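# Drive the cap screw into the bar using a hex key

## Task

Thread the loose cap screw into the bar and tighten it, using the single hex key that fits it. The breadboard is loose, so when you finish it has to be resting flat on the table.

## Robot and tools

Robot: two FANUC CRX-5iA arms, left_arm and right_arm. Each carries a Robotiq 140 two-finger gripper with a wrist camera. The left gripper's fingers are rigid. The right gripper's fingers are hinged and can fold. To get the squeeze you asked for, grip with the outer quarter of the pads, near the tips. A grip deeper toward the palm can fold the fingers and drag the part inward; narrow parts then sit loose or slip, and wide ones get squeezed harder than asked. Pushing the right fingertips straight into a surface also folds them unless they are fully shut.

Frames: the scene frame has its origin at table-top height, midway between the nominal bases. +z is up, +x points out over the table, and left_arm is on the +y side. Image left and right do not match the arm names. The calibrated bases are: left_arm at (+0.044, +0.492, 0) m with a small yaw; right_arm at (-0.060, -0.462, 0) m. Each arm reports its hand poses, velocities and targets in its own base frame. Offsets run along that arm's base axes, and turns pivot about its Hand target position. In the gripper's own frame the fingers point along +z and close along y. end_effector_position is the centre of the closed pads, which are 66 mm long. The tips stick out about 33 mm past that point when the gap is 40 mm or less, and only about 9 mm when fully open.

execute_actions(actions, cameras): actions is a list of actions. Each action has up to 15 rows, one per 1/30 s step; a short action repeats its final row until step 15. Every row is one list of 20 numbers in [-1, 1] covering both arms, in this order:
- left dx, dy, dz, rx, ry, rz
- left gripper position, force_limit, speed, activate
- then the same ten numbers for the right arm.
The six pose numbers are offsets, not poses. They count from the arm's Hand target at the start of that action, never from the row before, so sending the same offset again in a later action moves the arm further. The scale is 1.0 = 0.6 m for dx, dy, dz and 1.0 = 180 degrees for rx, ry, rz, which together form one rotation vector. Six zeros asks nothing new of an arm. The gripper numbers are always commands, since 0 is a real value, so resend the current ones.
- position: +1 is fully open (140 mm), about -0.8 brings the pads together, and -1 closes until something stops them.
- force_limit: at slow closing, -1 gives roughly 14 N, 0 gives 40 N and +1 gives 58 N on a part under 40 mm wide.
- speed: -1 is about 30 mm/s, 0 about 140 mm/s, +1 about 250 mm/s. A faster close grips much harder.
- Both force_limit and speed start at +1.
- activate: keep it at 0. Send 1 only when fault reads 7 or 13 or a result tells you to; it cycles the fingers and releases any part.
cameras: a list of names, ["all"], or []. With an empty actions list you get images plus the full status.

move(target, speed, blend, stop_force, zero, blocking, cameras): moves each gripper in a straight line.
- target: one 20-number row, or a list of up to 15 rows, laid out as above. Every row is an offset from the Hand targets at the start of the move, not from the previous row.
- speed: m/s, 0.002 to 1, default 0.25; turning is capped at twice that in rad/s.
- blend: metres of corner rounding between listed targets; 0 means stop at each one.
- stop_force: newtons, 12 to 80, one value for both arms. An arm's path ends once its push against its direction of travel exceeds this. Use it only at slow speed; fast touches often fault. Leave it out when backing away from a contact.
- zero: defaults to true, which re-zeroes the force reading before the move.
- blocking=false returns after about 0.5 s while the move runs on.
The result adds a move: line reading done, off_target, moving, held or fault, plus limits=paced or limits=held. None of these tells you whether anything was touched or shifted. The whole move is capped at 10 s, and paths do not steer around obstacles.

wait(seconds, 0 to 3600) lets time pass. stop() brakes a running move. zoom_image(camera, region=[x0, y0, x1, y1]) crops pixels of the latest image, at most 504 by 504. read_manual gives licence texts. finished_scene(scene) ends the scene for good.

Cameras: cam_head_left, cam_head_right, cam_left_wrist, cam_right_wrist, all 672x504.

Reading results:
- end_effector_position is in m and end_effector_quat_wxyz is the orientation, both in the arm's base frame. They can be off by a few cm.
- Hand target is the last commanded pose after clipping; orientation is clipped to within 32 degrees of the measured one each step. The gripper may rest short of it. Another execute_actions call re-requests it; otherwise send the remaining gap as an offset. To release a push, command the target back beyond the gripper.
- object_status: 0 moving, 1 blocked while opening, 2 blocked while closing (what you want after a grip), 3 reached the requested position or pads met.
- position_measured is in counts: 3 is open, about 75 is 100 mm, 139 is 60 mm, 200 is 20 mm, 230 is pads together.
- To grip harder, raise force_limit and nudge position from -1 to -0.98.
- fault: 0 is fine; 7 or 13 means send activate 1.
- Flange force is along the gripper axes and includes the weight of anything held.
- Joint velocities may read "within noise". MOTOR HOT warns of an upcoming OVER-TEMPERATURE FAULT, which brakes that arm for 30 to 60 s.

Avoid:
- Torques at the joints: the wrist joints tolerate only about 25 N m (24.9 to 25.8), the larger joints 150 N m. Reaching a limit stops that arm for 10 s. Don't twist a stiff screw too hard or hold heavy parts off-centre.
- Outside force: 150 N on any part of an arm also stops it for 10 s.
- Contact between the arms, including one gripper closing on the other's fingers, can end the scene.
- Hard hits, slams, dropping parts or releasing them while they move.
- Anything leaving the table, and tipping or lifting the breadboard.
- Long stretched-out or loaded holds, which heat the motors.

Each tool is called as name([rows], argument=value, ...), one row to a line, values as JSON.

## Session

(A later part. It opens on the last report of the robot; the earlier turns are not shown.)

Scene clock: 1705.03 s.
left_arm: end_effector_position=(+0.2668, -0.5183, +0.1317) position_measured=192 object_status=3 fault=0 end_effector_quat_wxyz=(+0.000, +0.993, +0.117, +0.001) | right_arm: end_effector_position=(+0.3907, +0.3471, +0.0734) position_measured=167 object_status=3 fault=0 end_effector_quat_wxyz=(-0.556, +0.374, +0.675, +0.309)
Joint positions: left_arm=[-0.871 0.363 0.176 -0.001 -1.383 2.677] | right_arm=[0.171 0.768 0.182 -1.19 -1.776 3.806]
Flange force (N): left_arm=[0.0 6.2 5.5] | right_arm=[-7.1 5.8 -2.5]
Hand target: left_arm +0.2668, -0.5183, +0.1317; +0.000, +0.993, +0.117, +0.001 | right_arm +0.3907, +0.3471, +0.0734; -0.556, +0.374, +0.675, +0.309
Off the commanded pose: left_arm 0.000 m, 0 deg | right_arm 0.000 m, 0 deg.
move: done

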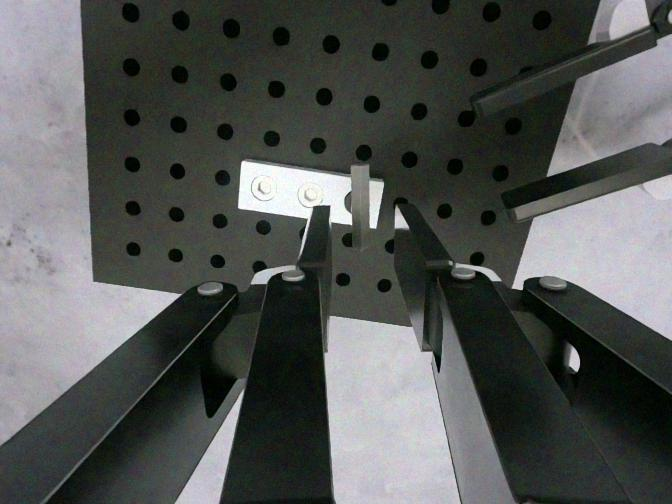

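move([
  [0, 0, 0, 0, 0, 0, -1, -0.1, -1, 0, 0, 0, 0, 0, 0, 0, -0.3, -0.3, 0, 0],
  [0, 0, -0.00069, 0, 0, -0.6667, -1, -0.1, -1, 0, 0, 0, 0, 0, 0, 0, -0.3, -0.3, 0, 0],
  [0, 0, -0.00139, 0, 0, 0.6667, -1, -0.1, -1, 0, 0, 0, 0, 0, 0, 0, -0.3, -0.3, 0, 0],
  [0, 0, -0.00208, 0, 0, 0, -1, -0.1, -1, 0, 0, 0, 0, 0, 0, 0, -0.3, -0.3, 0, 0],
], speed=0.5, blend=[0, 0.03, 0.03, 0], cameras=["cam_right_wrist"])

zoom_image(camera="cam_right_wrist", region=[325, 180, 375, 230])

move([
  [0, 0, 0, 0, 0, 0, -0.5, -0.1, -0.3, 0, 0, 0, 0, 0, 0, 0, -0.3, -0.3, 0, 0],
  [0, 0, 0.0633, 0, 0, 0, -0.5, -0.1, -0.3, 0, 0, 0, 0, 0, 0, 0, -0.3, -0.3, 0, 0],
  [0, 0, 0.0633, 0, 0, 0.6667, -0.5, -0.1, -0.3, 0, 0, 0, 0, 0, 0, 0, -0.3, -0.3, 0, 0],
  [0, 0, 0.0633, 0, 0, -0.6667, -0.5, -0.1, -0.3, 0, 0, 0, 0, 0, 0, 0, -0.3, -0.3, 0, 0],
  [0, 0, 0.0633, 0, 0, 0, -0.5, -0.1, -0.3, 0, 0, 0, 0, 0, 0, 0, -0.3, -0.3, 0, 0],
], speed=[0.1, 0.1, 0.6, 0.6, 0.6], blend=[0, 0, 0.03, 0.03, 0])

move(target=[0, 0, -0.0633, 0, 0, 0, -0.5, -0.1, -0.3, 0, 0, 0, 0, 0, 0, 0, -0.3, -0.3, 0, 0], speed=0.06, cameras=["cam_left_wrist"])

zoom_image(camera="cam_left_wrist", region=[280, 140, 440, 260])

Scene clock: 1719.83 s.
left_arm: end_effector_position=(+0.2668, -0.5183, +0.1304) position_measured=222 object_status=2 fault=0 end_effector_quat_wxyz=(+0.000, +0.993, +0.117, +0.001) | right_arm: end_effector_position=(+0.3907, +0.3471, +0.0734) position_measured=167 object_status=3 fault=0 end_effector_quat_wxyz=(-0.556, +0.374, +0.675, +0.309)
Joint positions: left_arm=[-0.871 0.363 0.173 -0.001 -1.38 -3.606] | right_arm=[0.171 0.768 0.182 -1.19 -1.776 3.806]
Flange force (N): left_arm=[1.5 4.2 0.8] | right_arm=[-7.0 6.1 -2.6]
Hand target: left_arm +0.2668, -0.5183, +0.1304; +0.000, +0.993, +0.117, +0.001 | right_arm +0.3907, +0.3471, +0.0734; -0.556, +0.374, +0.675, +0.309
Off the commanded pose: left_arm 0.000 m, 0 deg | right_arm 0.000 m, 0 deg.
move: done

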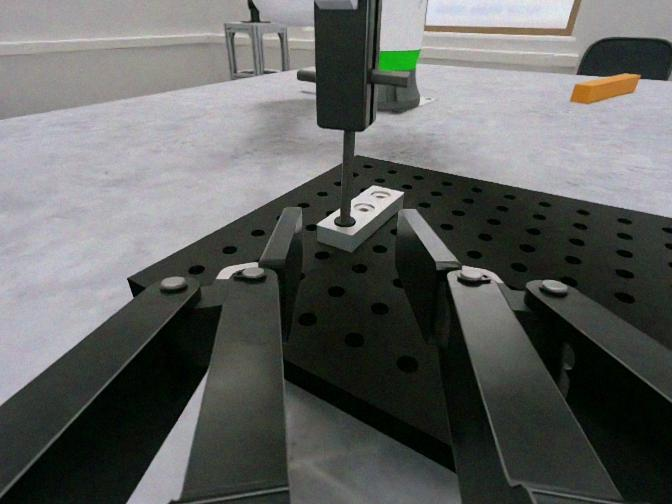

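Scaled by 10.080 from the camera's image (finer frame: 960x720).

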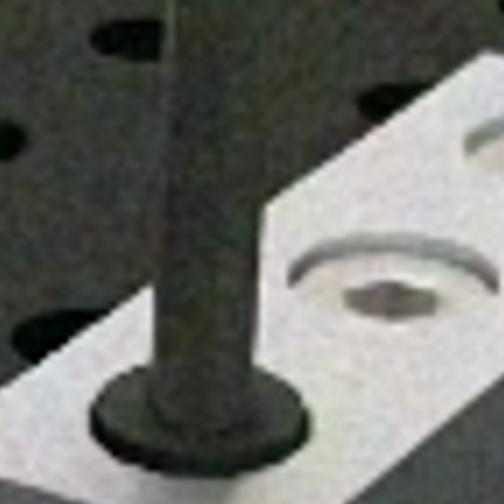

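Scene clock: 1727.03 s.
left_arm: end_effector_position=(+0.2668, -0.5183, +0.1684) position_measured=192 object_status=3 fault=0 end_effector_quat_wxyz=(+0.000, +0.993, +0.117, +0.001) | right_arm: end_effector_position=(+0.3907, +0.3471, +0.0734) position_measured=167 object_status=3 fault=0 end_effector_quat_wxyz=(-0.556, +0.374, +0.675, +0.309)
Joint positions: left_arm=[-0.871 0.349 0.244 -0.001 -1.464 2.677] | right_arm=[0.171 0.768 0.182 -1.19 -1.776 3.806]
Flange force (N): left_arm=[-0.4 6.6 5.2] | right_arm=[-5.9 5.2 -2.4]
Hand target: left_arm +0.2668, -0.5183, +0.1684; +0.000, +0.993, +0.117, +0.001 | right_arm +0.3907, +0.3471, +0.0734; -0.556, +0.374, +0.675, +0.309
Off the commanded pose: left_arm 0.000 m, 0 deg | right_arm 0.000 m, 0 deg.
move: done

Scene clock: 1728.07 s.
left_arm: end_effector_position=(+0.2668, -0.5183, +0.1304) position_measured=192 object_status=3 fault=0 end_effector_quat_wxyz=(+0.000, +0.993, +0.117, +0.001) | right_arm: end_effector_position=(+0.3907, +0.3471, +0.0734) position_measured=167 object_status=3 fault=0 end_effector_quat_wxyz=(-0.556, +0.374, +0.675, +0.309)
Joint positions: left_arm=[-0.871 0.363 0.174 -0.001 -1.38 2.677] | right_arm=[0.171 0.768 0.182 -1.19 -1.776 3.806]
Flange force (N): left_arm=[-0.1 7.1 5.4] | right_arm=[-6.0 4.8 -2.5]
Hand target: left_arm +0.2668, -0.5183, +0.1304; +0.000, +0.993, +0.117, +0.001 | right_arm +0.3907, +0.3471, +0.0734; -0.556, +0.374, +0.675, +0.309
Off the commanded pose: left_arm 0.000 m, 0 deg | right_arm 0.000 m, 0 deg.
move: done

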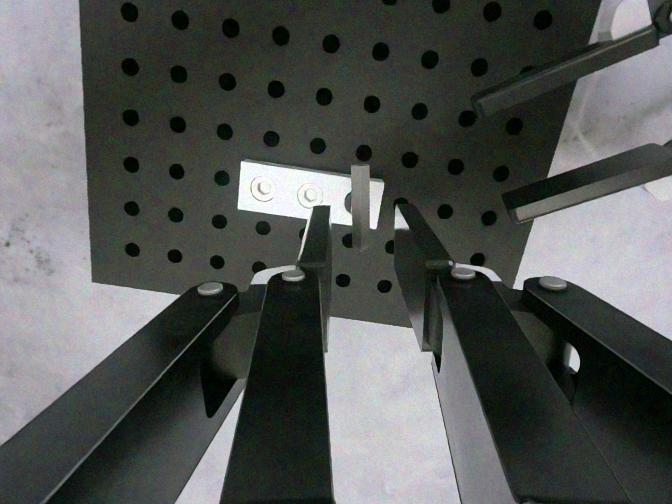

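Scaled by 3.150 from the camera's image (finer frame: 960x720).

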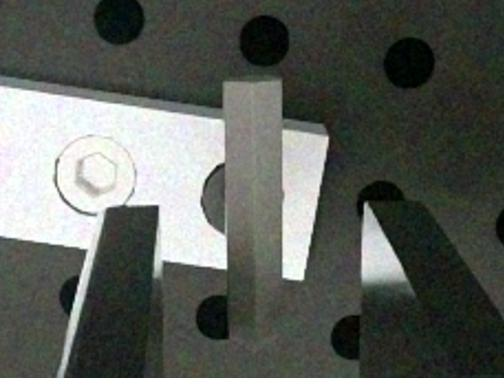

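move([
  [0, 0, 0, 0, 0, 0, -1, -0.1, -1, 0, 0, 0, 0, 0, 0, 0, -0.3, -0.3, 0, 0],
  [0, 0, -0.00069, 0, 0, -0.6667, -1, -0.1, -1, 0, 0, 0, 0, 0, 0, 0, -0.3, -0.3, 0, 0],
  [0, 0, -0.00139, 0, 0, 0.6667, -1, -0.1, -1, 0, 0, 0, 0, 0, 0, 0, -0.3, -0.3, 0, 0],
  [0, 0, -0.00208, 0, 0, 0, -1, -0.1, -1, 0, 0, 0, 0, 0, 0, 0, -0.3, -0.3, 0, 0],
], speed=0.5, blend=[0, 0.03, 0.03, 0], cameras=["cam_right_wrist"])

zoom_image(camera="cam_right_wrist", region=[325, 180, 375, 230])

move([
  [0, 0, 0, 0, 0, 0, -0.5, -0.1, -0.3, 0, 0, 0, 0, 0, 0, 0, -0.3, -0.3, 0, 0],
  [0, 0, 0.0633, 0, 0, 0, -0.5, -0.1, -0.3, 0, 0, 0, 0, 0, 0, 0, -0.3, -0.3, 0, 0],
  [0, 0, 0.0633, 0, 0, 0.6667, -0.5, -0.1, -0.3, 0, 0, 0, 0, 0, 0, 0, -0.3, -0.3, 0, 0],
  [0, 0, 0.0633, 0, 0, -0.6667, -0.5, -0.1, -0.3, 0, 0, 0, 0, 0, 0, 0, -0.3, -0.3, 0, 0],
  [0, 0, 0.0633, 0, 0, 0, -0.5, -0.1, -0.3, 0, 0, 0, 0, 0, 0, 0, -0.3, -0.3, 0, 0],
], speed=[0.1, 0.1, 0.6, 0.6, 0.6], blend=[0, 0, 0.03, 0.03, 0])

move(target=[0, 0, -0.0633, 0, 0, 0, -0.5, -0.1, -0.3, 0, 0, 0, 0, 0, 0, 0, -0.3, -0.3, 0, 0], speed=0.06, cameras=["cam_left_wrist"])

zoom_image(camera="cam_left_wrist", region=[280, 140, 440, 260])

move([
  [0, 0, 0, 0, 0, 0, -1, -0.1, -1, 0, 0, 0, 0, 0, 0, 0, -0.3, -0.3, 0, 0],
  [0, 0, -0.00058, 0, 0, -0.5556, -1, -0.1, -1, 0, 0, 0, 0, 0, 0, 0, -0.3, -0.3, 0, 0],
  [0, 0, -0.00116, 0, 0, 0.8889, -1, -0.1, -1, 0, 0, 0, 0, 0, 0, 0, -0.3, -0.3, 0, 0],
  [0, 0, -0.00174, 0, 0, 0.3333, -1, -0.1, -1, 0, 0, 0, 0, 0, 0, 0, -0.3, -0.3, 0, 0],
], speed=0.5, blend=[0, 0.03, 0.03, 0], cameras=["cam_left_wrist","cam_right_wrist"])

zoom_image(camera="cam_right_wrist", region=[325, 180, 375, 230])

Scene clock: 1750.67 s.
left_arm: end_effector_position=(+0.2668, -0.5183, +0.1292) position_measured=222 object_status=2 fault=0 end_effector_quat_wxyz=(+0.000, +0.993, +0.117, +0.001) | right_arm: end_effector_position=(+0.3907, +0.3471, +0.0734) position_measured=167 object_status=3 fault=0 end_effector_quat_wxyz=(-0.556, +0.374, +0.675, +0.309)
Joint positions: left_arm=[-0.871 0.364 0.171 -0.001 -1.377 -3.606] | right_arm=[0.171 0.768 0.182 -1.19 -1.776 3.806]
Flange force (N): left_arm=[1.1 3.2 -0.4] | right_arm=[-6.6 5.2 -2.3]
Hand target: left_arm +0.2668, -0.5183, +0.1292; +0.000, +0.993, +0.117, +0.001 | right_arm +0.3907, +0.3471, +0.0734; -0.556, +0.374, +0.675, +0.309
Off the commanded pose: left_arm 0.000 m, 0 deg | right_arm 0.000 m, 0 deg.
move: done

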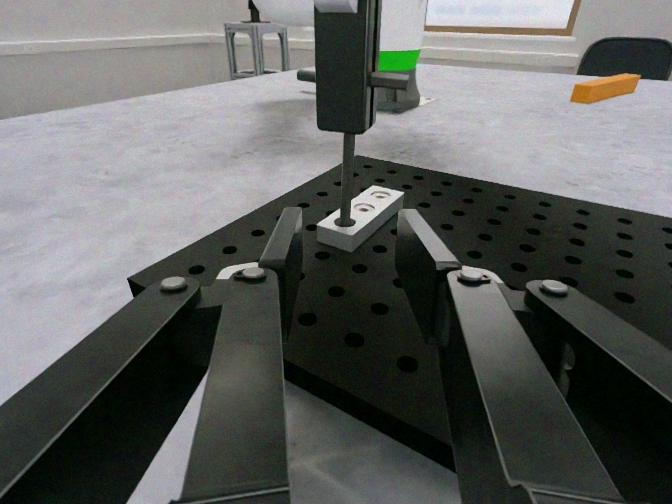

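Scaled by 10.080 from the camera's image (finer frame: 960x720).

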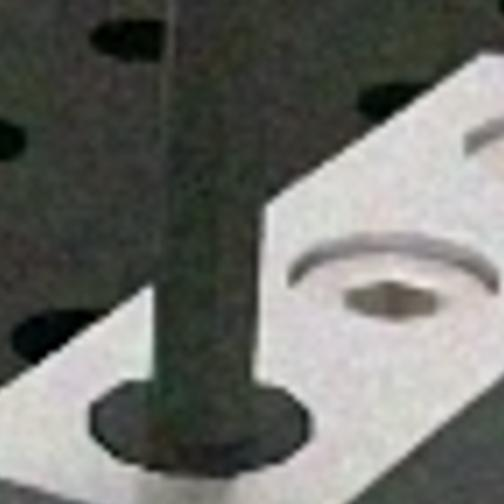

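Scene clock: 1757.83 s.
left_arm: end_effector_position=(+0.2668, -0.5183, +0.1671) position_measured=192 object_status=3 fault=0 end_effector_quat_wxyz=(+0.000, +0.993, +0.117, +0.001) | right_arm: end_effector_position=(+0.3907, +0.3471, +0.0734) position_measured=167 object_status=3 fault=0 end_effector_quat_wxyz=(-0.556, +0.374, +0.675, +0.309)
Joint positions: left_arm=[-0.871 0.35 0.242 -0.001 -1.462 2.677] | right_arm=[0.171 0.768 0.182 -1.19 -1.776 3.806]
Flange force (N): left_arm=[0.4 6.8 4.9] | right_arm=[-5.5 4.8 -2.8]
Hand target: left_arm +0.2668, -0.5183, +0.1671; +0.000, +0.993, +0.117, +0.001 | right_arm +0.3907, +0.3471, +0.0734; -0.556, +0.374, +0.675, +0.309
Off the commanded pose: left_arm 0.000 m, 0 deg | right_arm 0.000 m, 0 deg.
move: done

Scene clock: 1758.87 s.
left_arm: end_effector_position=(+0.2668, -0.5183, +0.1292) position_measured=192 object_status=3 fault=0 end_effector_quat_wxyz=(+0.000, +0.993, +0.117, +0.001) | right_arm: end_effector_position=(+0.3907, +0.3471, +0.0734) position_measured=167 object_status=3 fault=0 end_effector_quat_wxyz=(-0.556, +0.374, +0.675, +0.309)
Joint positions: left_arm=[-0.871 0.364 0.171 -0.001 -1.377 2.677] | right_arm=[0.171 0.768 0.182 -1.19 -1.776 3.806]
Flange force (N): left_arm=[-0.1 5.7 6.0] | right_arm=[-6.2 5.1 -2.6]
Hand target: left_arm +0.2668, -0.5183, +0.1292; +0.000, +0.993, +0.117, +0.001 | right_arm +0.3907, +0.3471, +0.0734; -0.556, +0.374, +0.675, +0.309
Off the commanded pose: left_arm 0.000 m, 0 deg | right_arm 0.000 m, 0 deg.
move: done

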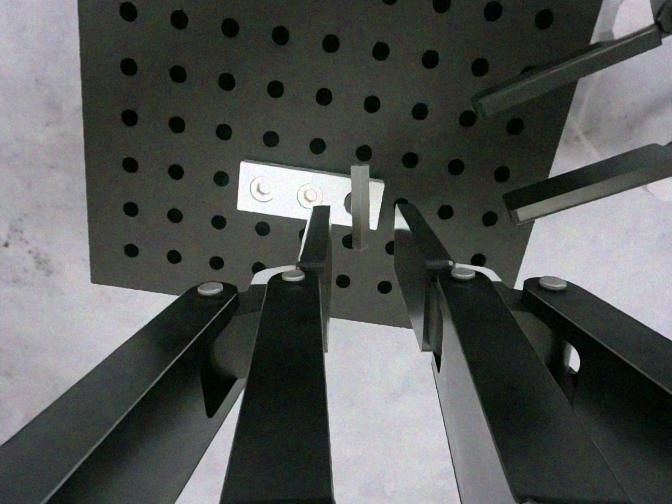

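Scaled by 3.150 from the camera's image (finer frame: 960x720).

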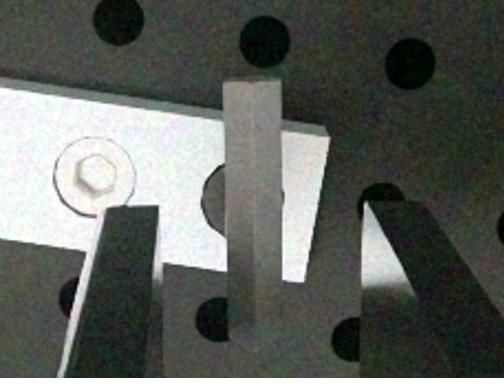

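Scene clock: 1765.70 s.
left_arm: end_effector_position=(+0.2668, -0.5183, +0.1281) position_measured=222 object_status=2 fault=0 end_effector_quat_wxyz=(+0.000, +0.801, +0.598, +0.001) | right_arm: end_effector_position=(+0.3907, +0.3471, +0.0734) position_measured=167 object_status=3 fault=0 end_effector_quat_wxyz=(-0.556, +0.374, +0.675, +0.309)
Joint positions: left_arm=[-0.871 0.366 0.171 -0.001 -1.376 -2.558] | right_arm=[0.171 0.768 0.182 -1.19 -1.776 3.806]
Flange force (N): left_arm=[-5.2 1.3 3.3] | right_arm=[-6.1 5.3 -3.3]
Hand target: left_arm +0.2668, -0.5183, +0.1281; +0.000, +0.801, +0.598, +0.001 | right_arm +0.3907, +0.3471, +0.0734; -0.556, +0.374, +0.675, +0.309
Off the commanded pose: left_arm 0.000 m, 0 deg | right_arm 0.000 m, 0 deg.
move: done

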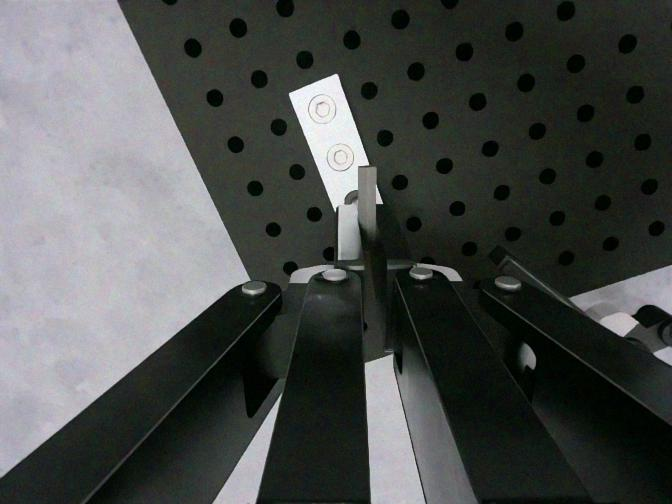

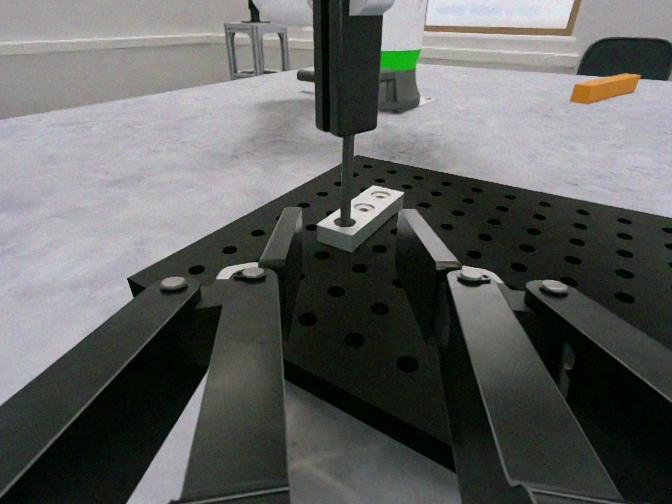

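Scaled by 10.080 from the camera's image (finer frame: 960x720).

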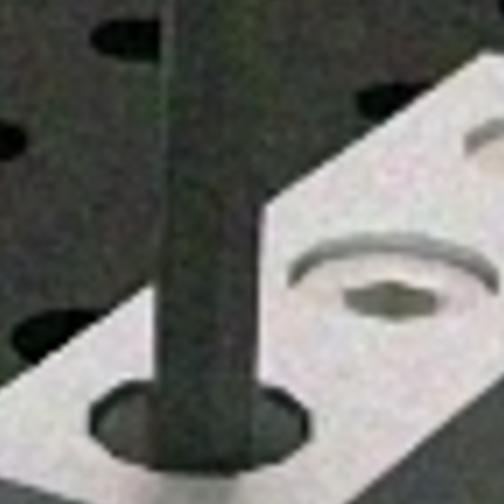

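move([
  [0, 0, -0.00017, 0, 0, -0.1667, -1, -0.1, -1, 0, 0, 0, 0, 0, 0, 0, -0.3, -0.3, 0, 0],
  [0, 0, -0.00034, 0, 0, -0.3333, -1, -0.1, -1, 0, 0, 0, 0, 0, 0, 0, -0.3, -0.3, 0, 0],
], speed=0.2, blend=[0.02, 0], cameras=["cam_left_wrist","cam_right_wrist"])

zoom_image(camera="cam_right_wrist", region=[325, 180, 375, 230])

zoom_image(camera="cam_left_wrist", region=[280, 140, 440, 260])

Scene clock: 1773.73 s.
left_arm: end_effector_position=(+0.2668, -0.5183, +0.1279) position_measured=222 object_status=2 fault=0 end_effector_quat_wxyz=(+0.000, +0.993, +0.117, +0.001) | right_arm: end_effector_position=(+0.3907, +0.3471, +0.0734) position_measured=167 object_status=3 fault=0 end_effector_quat_wxyz=(-0.556, +0.374, +0.675, +0.309)
Joint positions: left_arm=[-0.871 0.365 0.169 -0.001 -1.374 -3.606] | right_arm=[0.171 0.768 0.182 -1.19 -1.776 3.806]
Flange force (N): left_arm=[-2.4 3.1 0.4] | right_arm=[-6.2 5.0 -3.1]
Hand target: left_arm +0.2668, -0.5183, +0.1279; +0.000, +0.993, +0.117, +0.001 | right_arm +0.3907, +0.3471, +0.0734; -0.556, +0.374, +0.675, +0.309
Off the commanded pose: left_arm 0.000 m, 0 deg | right_arm 0.000 m, 0 deg.
move: done

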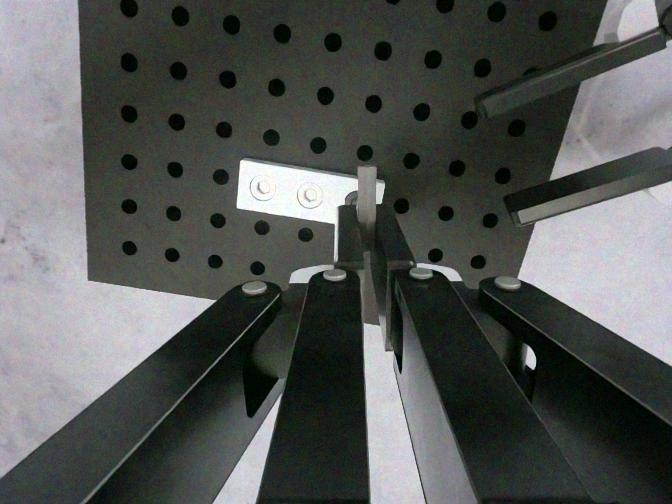

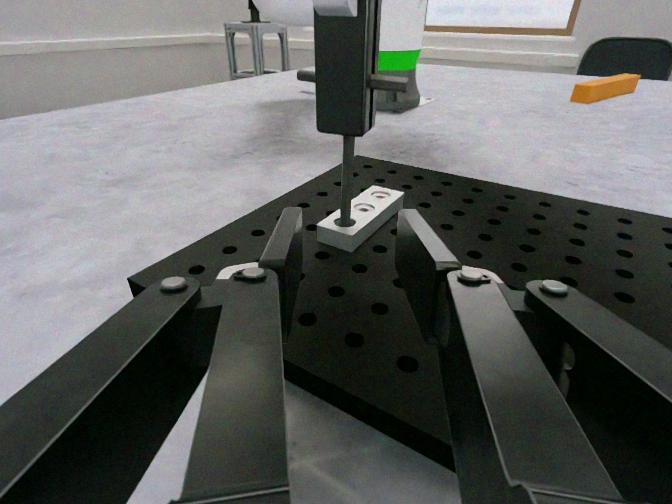

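Scaled by 10.080 from the camera's image (finer frame: 960x720).

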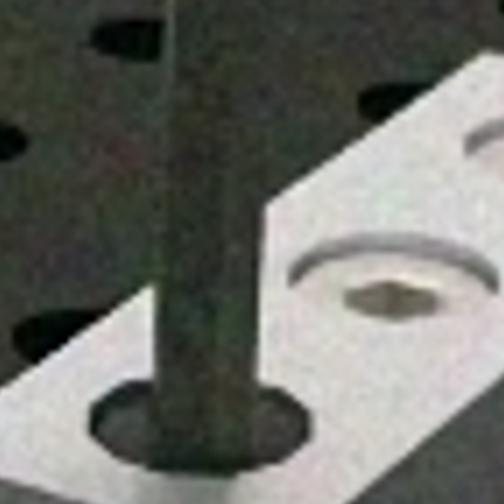

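Scaled by 3.150 from the camera's image (finer frame: 960x720).

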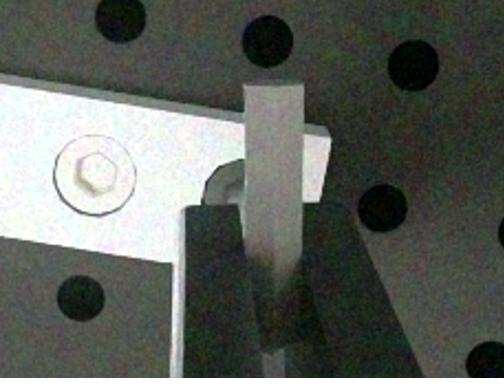

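move([
  [0, 0, 0, 0, 0, 0, -0.5, -0.1, -0.3, 0, 0, 0, 0, 0, 0, 0, -0.3, -0.3, 0, 0],
  [0, 0, 0.0633, 0, 0, 0, -0.5, -0.1, -0.3, 0, 0, 0, 0, 0, 0, 0, -0.3, -0.3, 0, 0],
  [0, 0, 0.0633, 0, 0, 0.6667, -0.5, -0.1, -0.3, 0, 0, 0, 0, 0, 0, 0, -0.3, -0.3, 0, 0],
  [0, 0, 0.0633, 0, 0, -0.6667, -0.5, -0.1, -0.3, 0, 0, 0, 0, 0, 0, 0, -0.3, -0.3, 0, 0],
  [0, 0, 0.0633, 0, 0, 0, -0.5, -0.1, -0.3, 0, 0, 0, 0, 0, 0, 0, -0.3, -0.3, 0, 0],
], speed=[0.1, 0.1, 0.6, 0.6, 0.6], blend=[0, 0, 0.03, 0.03, 0])

move(target=[0, 0, -0.0633, 0, 0, 0, -0.5, -0.1, -0.3, 0, 0, 0, 0, 0, 0, 0, -0.3, -0.3, 0, 0], speed=0.06, cameras=["cam_left_wrist"])

move([
  [0, 0, 0, 0, 0, 0, -1, 0, -1, 0, 0, 0, 0, 0, 0, 0, -0.3, -0.3, 0, 0],
  [0, 0, -0.00026, 0, 0, -0.25, -1, 0, -1, 0, 0, 0, 0, 0, 0, 0, -0.3, -0.3, 0, 0],
  [0, 0, -0.00052, 0, 0, -0.5, -1, 0, -1, 0, 0, 0, 0, 0, 0, 0, -0.3, -0.3, 0, 0],
], speed=0.2, blend=[0, 0.02, 0], cameras=["cam_left_wrist","cam_right_wrist"])

zoom_image(camera="cam_right_wrist", region=[325, 180, 375, 230])

zoom_image(camera="cam_left_wrist", region=[280, 140, 440, 260])

Scene clock: 1790.23 s.
left_arm: end_effector_position=(+0.2668, -0.5183, +0.1659) position_measured=192 object_status=3 fault=0 end_effector_quat_wxyz=(+0.000, +0.993, +0.117, +0.001) | right_arm: end_effector_position=(+0.3907, +0.3471, +0.0734) position_measured=167 object_status=3 fault=0 end_effector_quat_wxyz=(-0.556, +0.374, +0.675, +0.309)
Joint positions: left_arm=[-0.871 0.35 0.239 -0.001 -1.459 2.677] | right_arm=[0.171 0.768 0.182 -1.19 -1.776 3.806]
Flange force (N): left_arm=[-0.1 7.1 4.9] | right_arm=[-5.3 4.8 -2.2]
Hand target: left_arm +0.2668, -0.5183, +0.1659; +0.000, +0.993, +0.117, +0.001 | right_arm +0.3907, +0.3471, +0.0734; -0.556, +0.374, +0.675, +0.309
Off the commanded pose: left_arm 0.000 m, 0 deg | right_arm 0.000 m, 0 deg.
move: done

Scene clock: 1791.27 s.
left_arm: end_effector_position=(+0.2668, -0.5183, +0.1279) position_measured=192 object_status=3 fault=0 end_effector_quat_wxyz=(+0.000, +0.993, +0.117, +0.001) | right_arm: end_effector_position=(+0.3907, +0.3471, +0.0734) position_measured=167 object_status=3 fault=0 end_effector_quat_wxyz=(-0.556, +0.374, +0.675, +0.309)
Joint positions: left_arm=[-0.871 0.365 0.169 -0.001 -1.374 2.677] | right_arm=[0.171 0.768 0.182 -1.19 -1.776 3.806]
Flange force (N): left_arm=[-0.2 5.1 6.2] | right_arm=[-6.7 5.5 -2.9]
Hand target: left_arm +0.2668, -0.5183, +0.1279; +0.000, +0.993, +0.117, +0.001 | right_arm +0.3907, +0.3471, +0.0734; -0.556, +0.374, +0.675, +0.309
Off the commanded pose: left_arm 0.000 m, 0 deg | right_arm 0.000 m, 0 deg.
move: done

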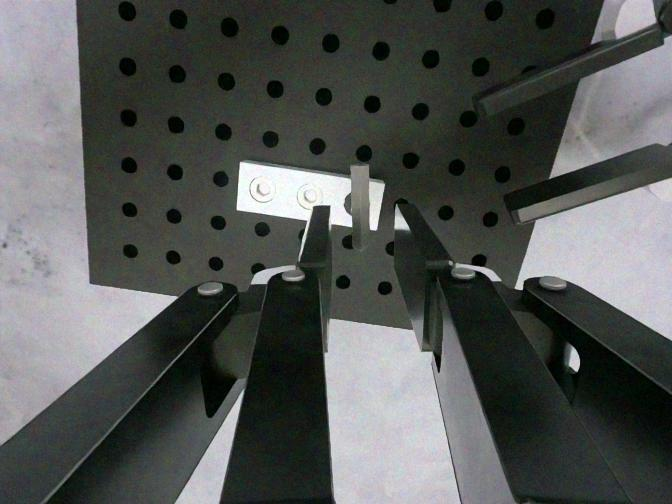

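Scene clock: 1796.83 s.
left_arm: end_effector_position=(+0.2668, -0.5183, +0.1275) position_measured=223 object_status=2 fault=0 end_effector_quat_wxyz=(+0.001, +0.785, -0.619, +0.000) | right_arm: end_effector_position=(+0.3907, +0.3471, +0.0734) position_measured=167 object_status=3 fault=0 end_effector_quat_wxyz=(-0.556, +0.374, +0.675, +0.309)
Joint positions: left_arm=[-0.87 0.365 0.168 0.001 -1.373 1.105] | right_arm=[0.171 0.768 0.182 -1.19 -1.776 3.806]
Flange force (N): left_arm=[1.8 0.6 -11.2] | right_arm=[-6.7 5.2 -2.5]
Hand target: left_arm +0.2668, -0.5183, +0.1276; +0.001, +0.785, -0.619, +0.000 | right_arm +0.3907, +0.3471, +0.0734; -0.556, +0.374, +0.675, +0.309
Off the commanded pose: left_arm 0.000 m, 0 deg | right_arm 0.000 m, 0 deg.
move: done

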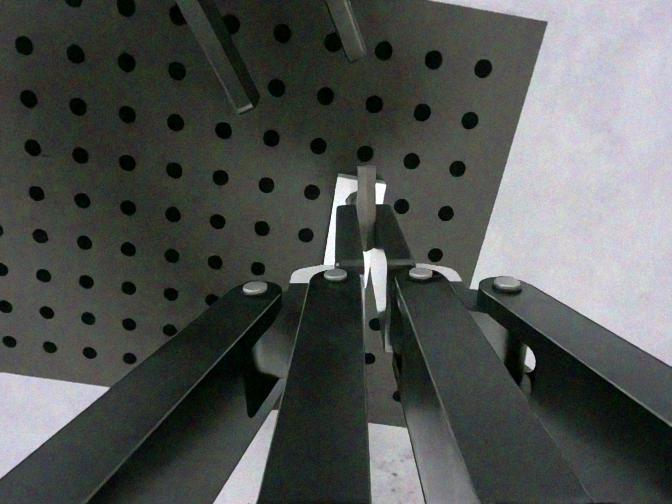

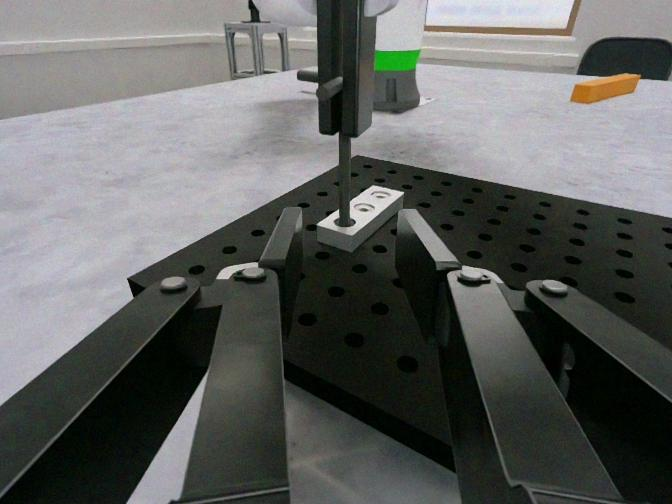

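Scaled by 10.080 from the camera's image (finer frame: 960x720).

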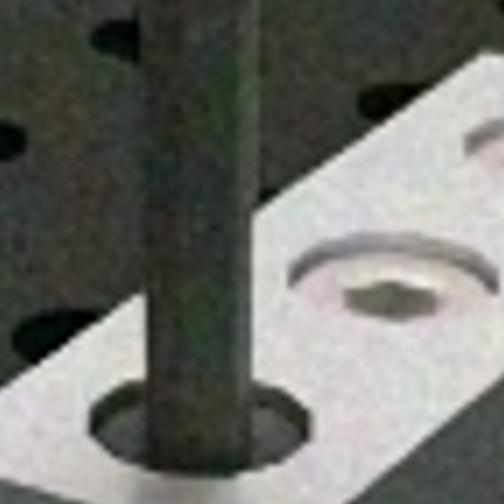

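Scaled by 3.150 from the camera's image (finer frame: 960x720).

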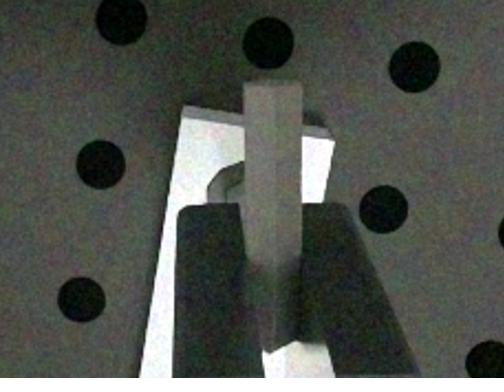

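move([
  [0, 0, -0.00013, 0, 0, -0.125, -1, 0, -1, 0, 0, 0, 0, 0, 0, 0, -0.3, -0.3, 0, 0],
  [0, 0, -0.00026, 0, 0, -0.25, -1, 0, -1, 0, 0, 0, 0, 0, 0, 0, -0.3, -0.3, 0, 0],
], speed=0.15, blend=[0.02, 0], cameras=["cam_left_wrist","cam_right_wrist"])

zoom_image(camera="cam_right_wrist", region=[325, 180, 375, 230])

zoom_image(camera="cam_left_wrist", region=[280, 140, 440, 260])

Scene clock: 1803.93 s.
left_arm: end_effector_position=(+0.2668, -0.5183, +0.1274) position_measured=223 object_status=2 fault=0 end_effector_quat_wxyz=(-0.001, -0.489, +0.873, +0.000) | right_arm: end_effector_position=(+0.3907, +0.3471, +0.0734) position_measured=167 object_status=3 fault=0 end_effector_quat_wxyz=(-0.556, +0.374, +0.675, +0.309)
Joint positions: left_arm=[-0.87 0.366 0.169 0.001 -1.374 0.32] | right_arm=[0.171 0.768 0.182 -1.19 -1.776 3.806]
Flange force (N): left_arm=[-0.8 3.8 -15.1] | right_arm=[-6.5 5.7 -2.1]
Hand target: left_arm +0.2668, -0.5183, +0.1274; -0.001, -0.488, +0.873, +0.000 | right_arm +0.3907, +0.3471, +0.0734; -0.556, +0.374, +0.675, +0.309
Off the commanded pose: left_arm 0.000 m, 0 deg | right_arm 0.000 m, 0 deg.
move: done

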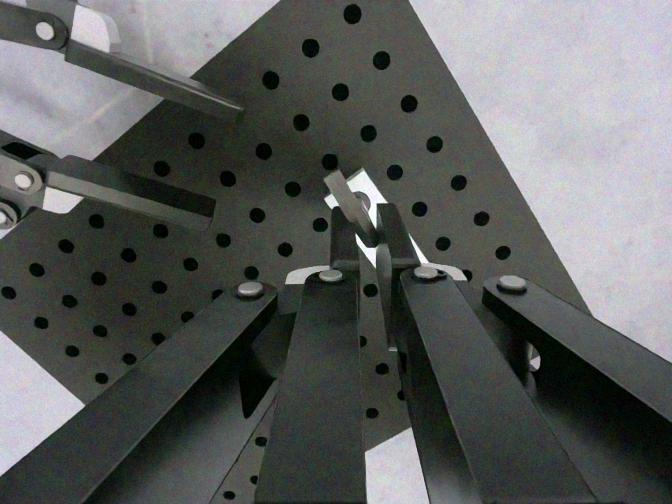

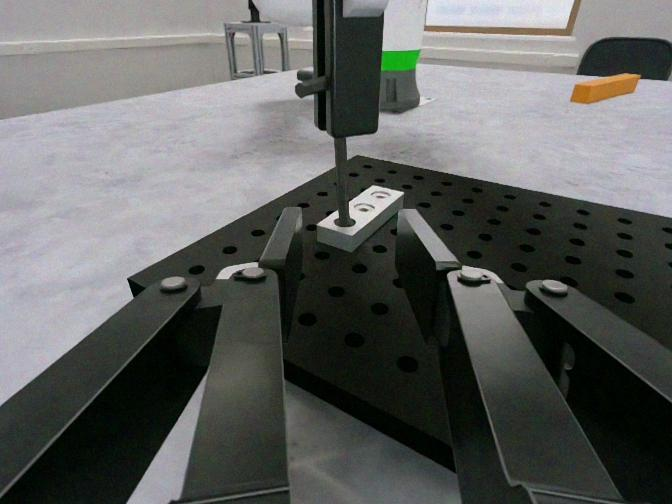

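Scaled by 10.080 from the camera's image (finer frame: 960x720).

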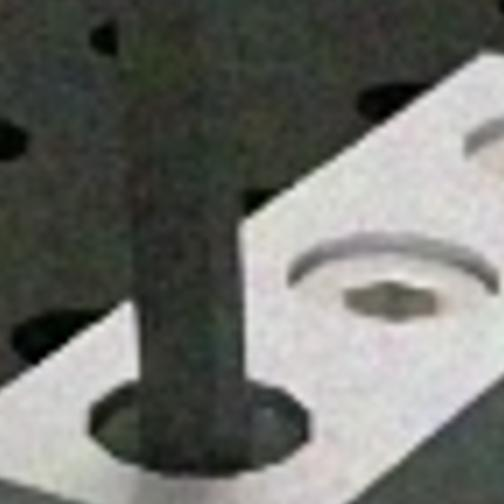

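Scaled by 3.150 from the camera's image (finer frame: 960x720).

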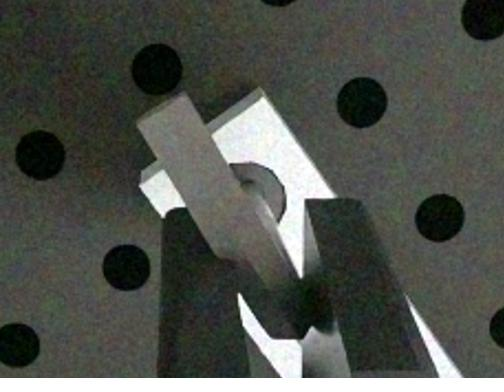

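move(target=[0, 0, 0, 0, 0, 0, -0.4, -0.1, -0.8, 0, 0, 0, 0, 0, 0, 0, -0.3, -0.3, 0, 0], speed=0.05, cameras=["cam_left_wrist","cam_right_wrist"])

zoom_image(camera="cam_left_wrist", region=[270, 140, 430, 260])

zoom_image(camera="cam_right_wrist", region=[325, 180, 375, 230])

Scene clock: 1809.57 s.
left_arm: end_effector_position=(+0.2668, -0.5183, +0.1274) position_measured=179 object_status=0 fault=0 end_effector_quat_wxyz=(-0.001, -0.488, +0.873, +0.000) | right_arm: end_effector_position=(+0.3907, +0.3471, +0.0734) position_measured=167 object_status=3 fault=0 end_effector_quat_wxyz=(-0.556, +0.374, +0.675, +0.309)
Joint positions: left_arm=[-0.87 0.366 0.169 0.001 -1.374 0.319] | right_arm=[0.171 0.768 0.182 -1.19 -1.776 3.806]
Flange force (N): left_arm=[4.3 -4.1 5.7] | right_arm=[-6.1 4.7 -2.0]
Hand target: left_arm +0.2668, -0.5183, +0.1274; -0.001, -0.488, +0.873, +0.000 | right_arm +0.3907, +0.3471, +0.0734; -0.556, +0.374, +0.675, +0.309
Off the commanded pose: left_arm 0.000 m, 0 deg | right_arm 0.000 m, 0 deg.
move: done

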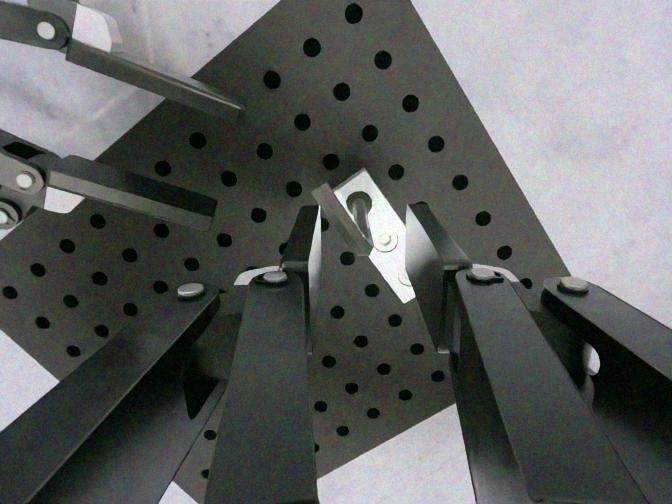

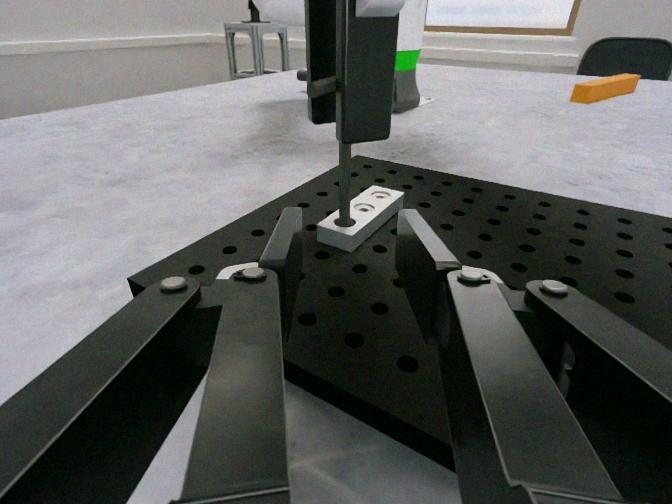

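Scaled by 3.150 from the camera's image (finer frame: 960x720).

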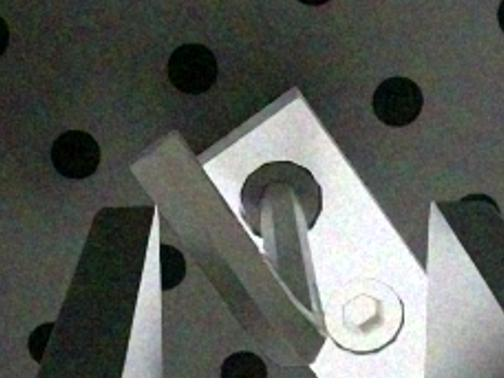

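Scaled by 10.080 from the camera's image (finer frame: 960x720).

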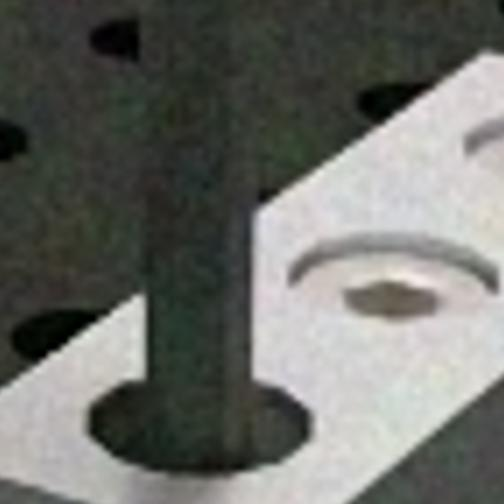

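move([
  [0.001, -0.0153, 0, 0, 0, 0.2056, -0.4, -0.1, -0.8, 0.1322, -0.1118, 0.1777, 0, 0, 0, 0, -0.3, -0.3, 0, 0],
  [0.001, -0.0153, 0, 0, 0, 0.2056, -0.4, -0.1, -0.8, 0.1322, -0.0785, 0.2110, -0.3717, -0.233, 0, 0, -0.3, -0.3, 0, 0],
], speed=[0.08, 0.2], blend=[0.02, 0], cameras=["all"])

zoom_image(camera="cam_left_wrist", region=[270, 140, 430, 260])

Scene clock: 1859.30 s.
left_arm: end_effector_position=(+0.2674, -0.5275, +0.1274) position_measured=179 object_status=3 fault=0 end_effector_quat_wxyz=(+0.001, +0.740, -0.672, +0.000) | right_arm: end_effector_position=(+0.3255, +0.4593, +0.0480) position_measured=167 object_status=3 fault=0 end_effector_quat_wxyz=(-0.540, +0.399, +0.687, +0.278)
Joint positions: left_arm=[-0.879 0.386 0.197 0.001 -1.381 0.975] | right_arm=[0.396 0.705 0.066 -1.255 -1.549 3.749]
Flange force (N): left_arm=[5.9 -0.7 5.6] | right_arm=[86.7 -10.5 -4.7]
Flange force when the fault began (N): right_arm=[121.3 -6.5 -9.1]
Hand target: left_arm +0.2674, -0.5275, +0.1274; +0.001, +0.740, -0.672, +0.000 | right_arm +0.3255, +0.4593, +0.0480; -0.540, +0.399, +0.687, +0.278 (not the last commanded pose)
Tool commands: left_gripper/position=-0.4 left_gripper/force_limit=-0.1 left_gripper/speed=-0.8 left_gripper/activate=+0.0 right_gripper/position=-0.301961 right_gripper/force_limit=-0.301961 right_gripper/speed=+0.003922 right_gripper/activate=+0.0
Off the commanded pose: left_arm 0.000 m, 0 deg | right_arm 0.199 m, 37 deg.
TORQUE FAULT: the external load on joint 4 (forearm roll) of the right arm reached its load limit, and that arm stopped. A torque fault puts only its own arm into a fault stop. That arm's remaining commands of this call were not run. That arm may still press on what stopped it. That arm is still stopped at the end of this call. That arm stays stopped for about 10 more seconds. Until then a move that you send moves the other arm only, and its call returns only when the move has ended. Once the stop has ended, the next robot result says so. If the stop ends while you think or write, that arm runs what you send next, counted from a new Hand target: where the arm stands when the stop ends. While its stop runs, that arm takes no new command, but its gripper still runs the gripper command that each later call begins with. Until it ends, the stop uses up actions while you think or wait. An arm that is not stopped still takes commands.
move: fault (right_arm); path passed 1 of 2 targets

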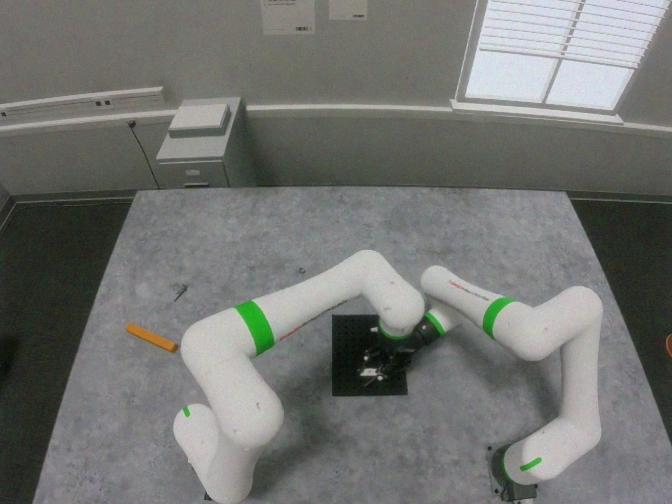

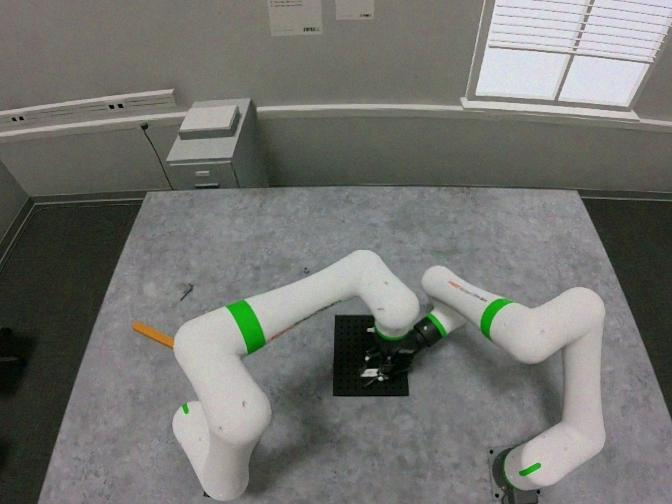

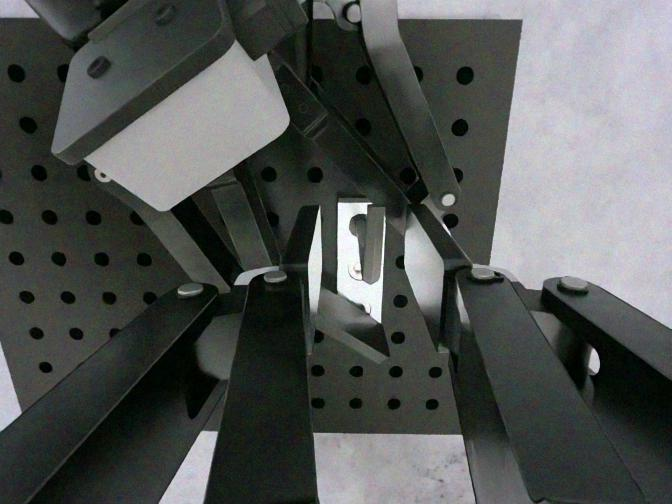

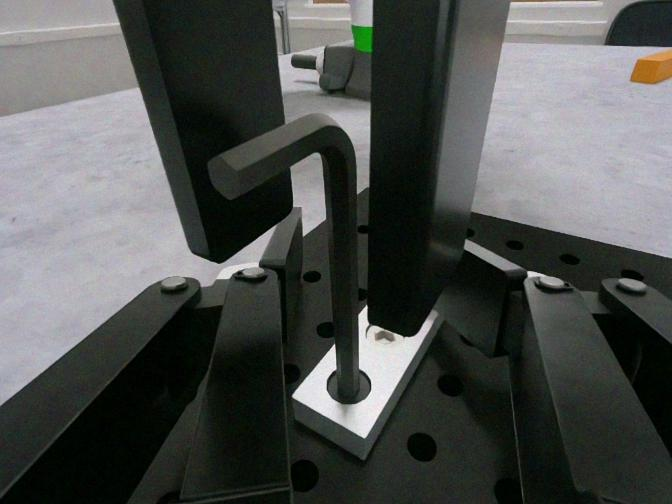

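Scaled by 3.150 from the camera's image (finer frame: 960x720).

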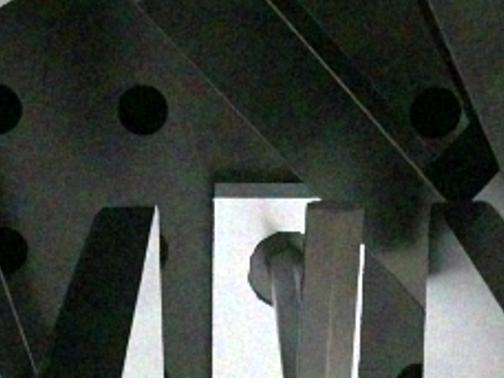

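wait(seconds=3)

Scene clock: 1875.17 s.
left_arm: end_effector_position=(+0.2674, -0.5275, +0.1274) position_measured=179 object_status=3 fault=0 end_effector_quat_wxyz=(+0.001, +0.740, -0.672, +0.000) | right_arm: end_effector_position=(+0.3239, +0.4603, +0.0512) position_measured=167 object_status=3 fault=0 end_effector_quat_wxyz=(-0.544, +0.397, +0.684, +0.278)
Joint positions: left_arm=[-0.879 0.386 0.197 0.001 -1.381 0.975] | right_arm=[0.395 0.706 0.066 -1.262 -1.557 3.749]
Flange force (N): left_arm=[5.8 -0.6 5.8] | right_arm=[25.7 7.7 -5.0]
Hand target: left_arm +0.2674, -0.5275, +0.1274; +0.001, +0.740, -0.672, +0.000 | right_arm +0.3239, +0.4603, +0.0512; -0.544, +0.397, +0.684, +0.278 (not the last commanded pose)
Tool commands: left_gripper/position=-0.4 left_gripper/force_limit=-0.1 left_gripper/speed=-0.8 left_gripper/activate=+0.0 right_gripper/position=-0.301961 right_gripper/force_limit=-0.301961 right_gripper/speed=+0.003922 right_gripper/activate=+0.0
Off the commanded pose: left_arm 0.000 m, 0 deg | right_arm 0.202 m, 37 deg.
TORQUE FAULT, CONTINUED: the right arm's stop, for the torque fault of joint 4 (forearm roll) that an earlier result reported, is over. The rest of the stop counts as 19 of the actions that you can send in this scene. Before the stop ended, the hold on joint 5 (wrist pitch) of that arm was turned back by 0.6 degrees, the way its load pushed it. Before the stop ended, the hold on joint 4 (forearm roll) of that arm was turned back by 0.5 degrees, the way its load pushed it. That arm's target is now where it stood when the stop ended, not its last command. That arm keeps its grip as last carried out and accepts commands again: back off and push less far. That arm stops again whenever a joint's load reaches its limit.
wait: 3.00 s; at rest from the start


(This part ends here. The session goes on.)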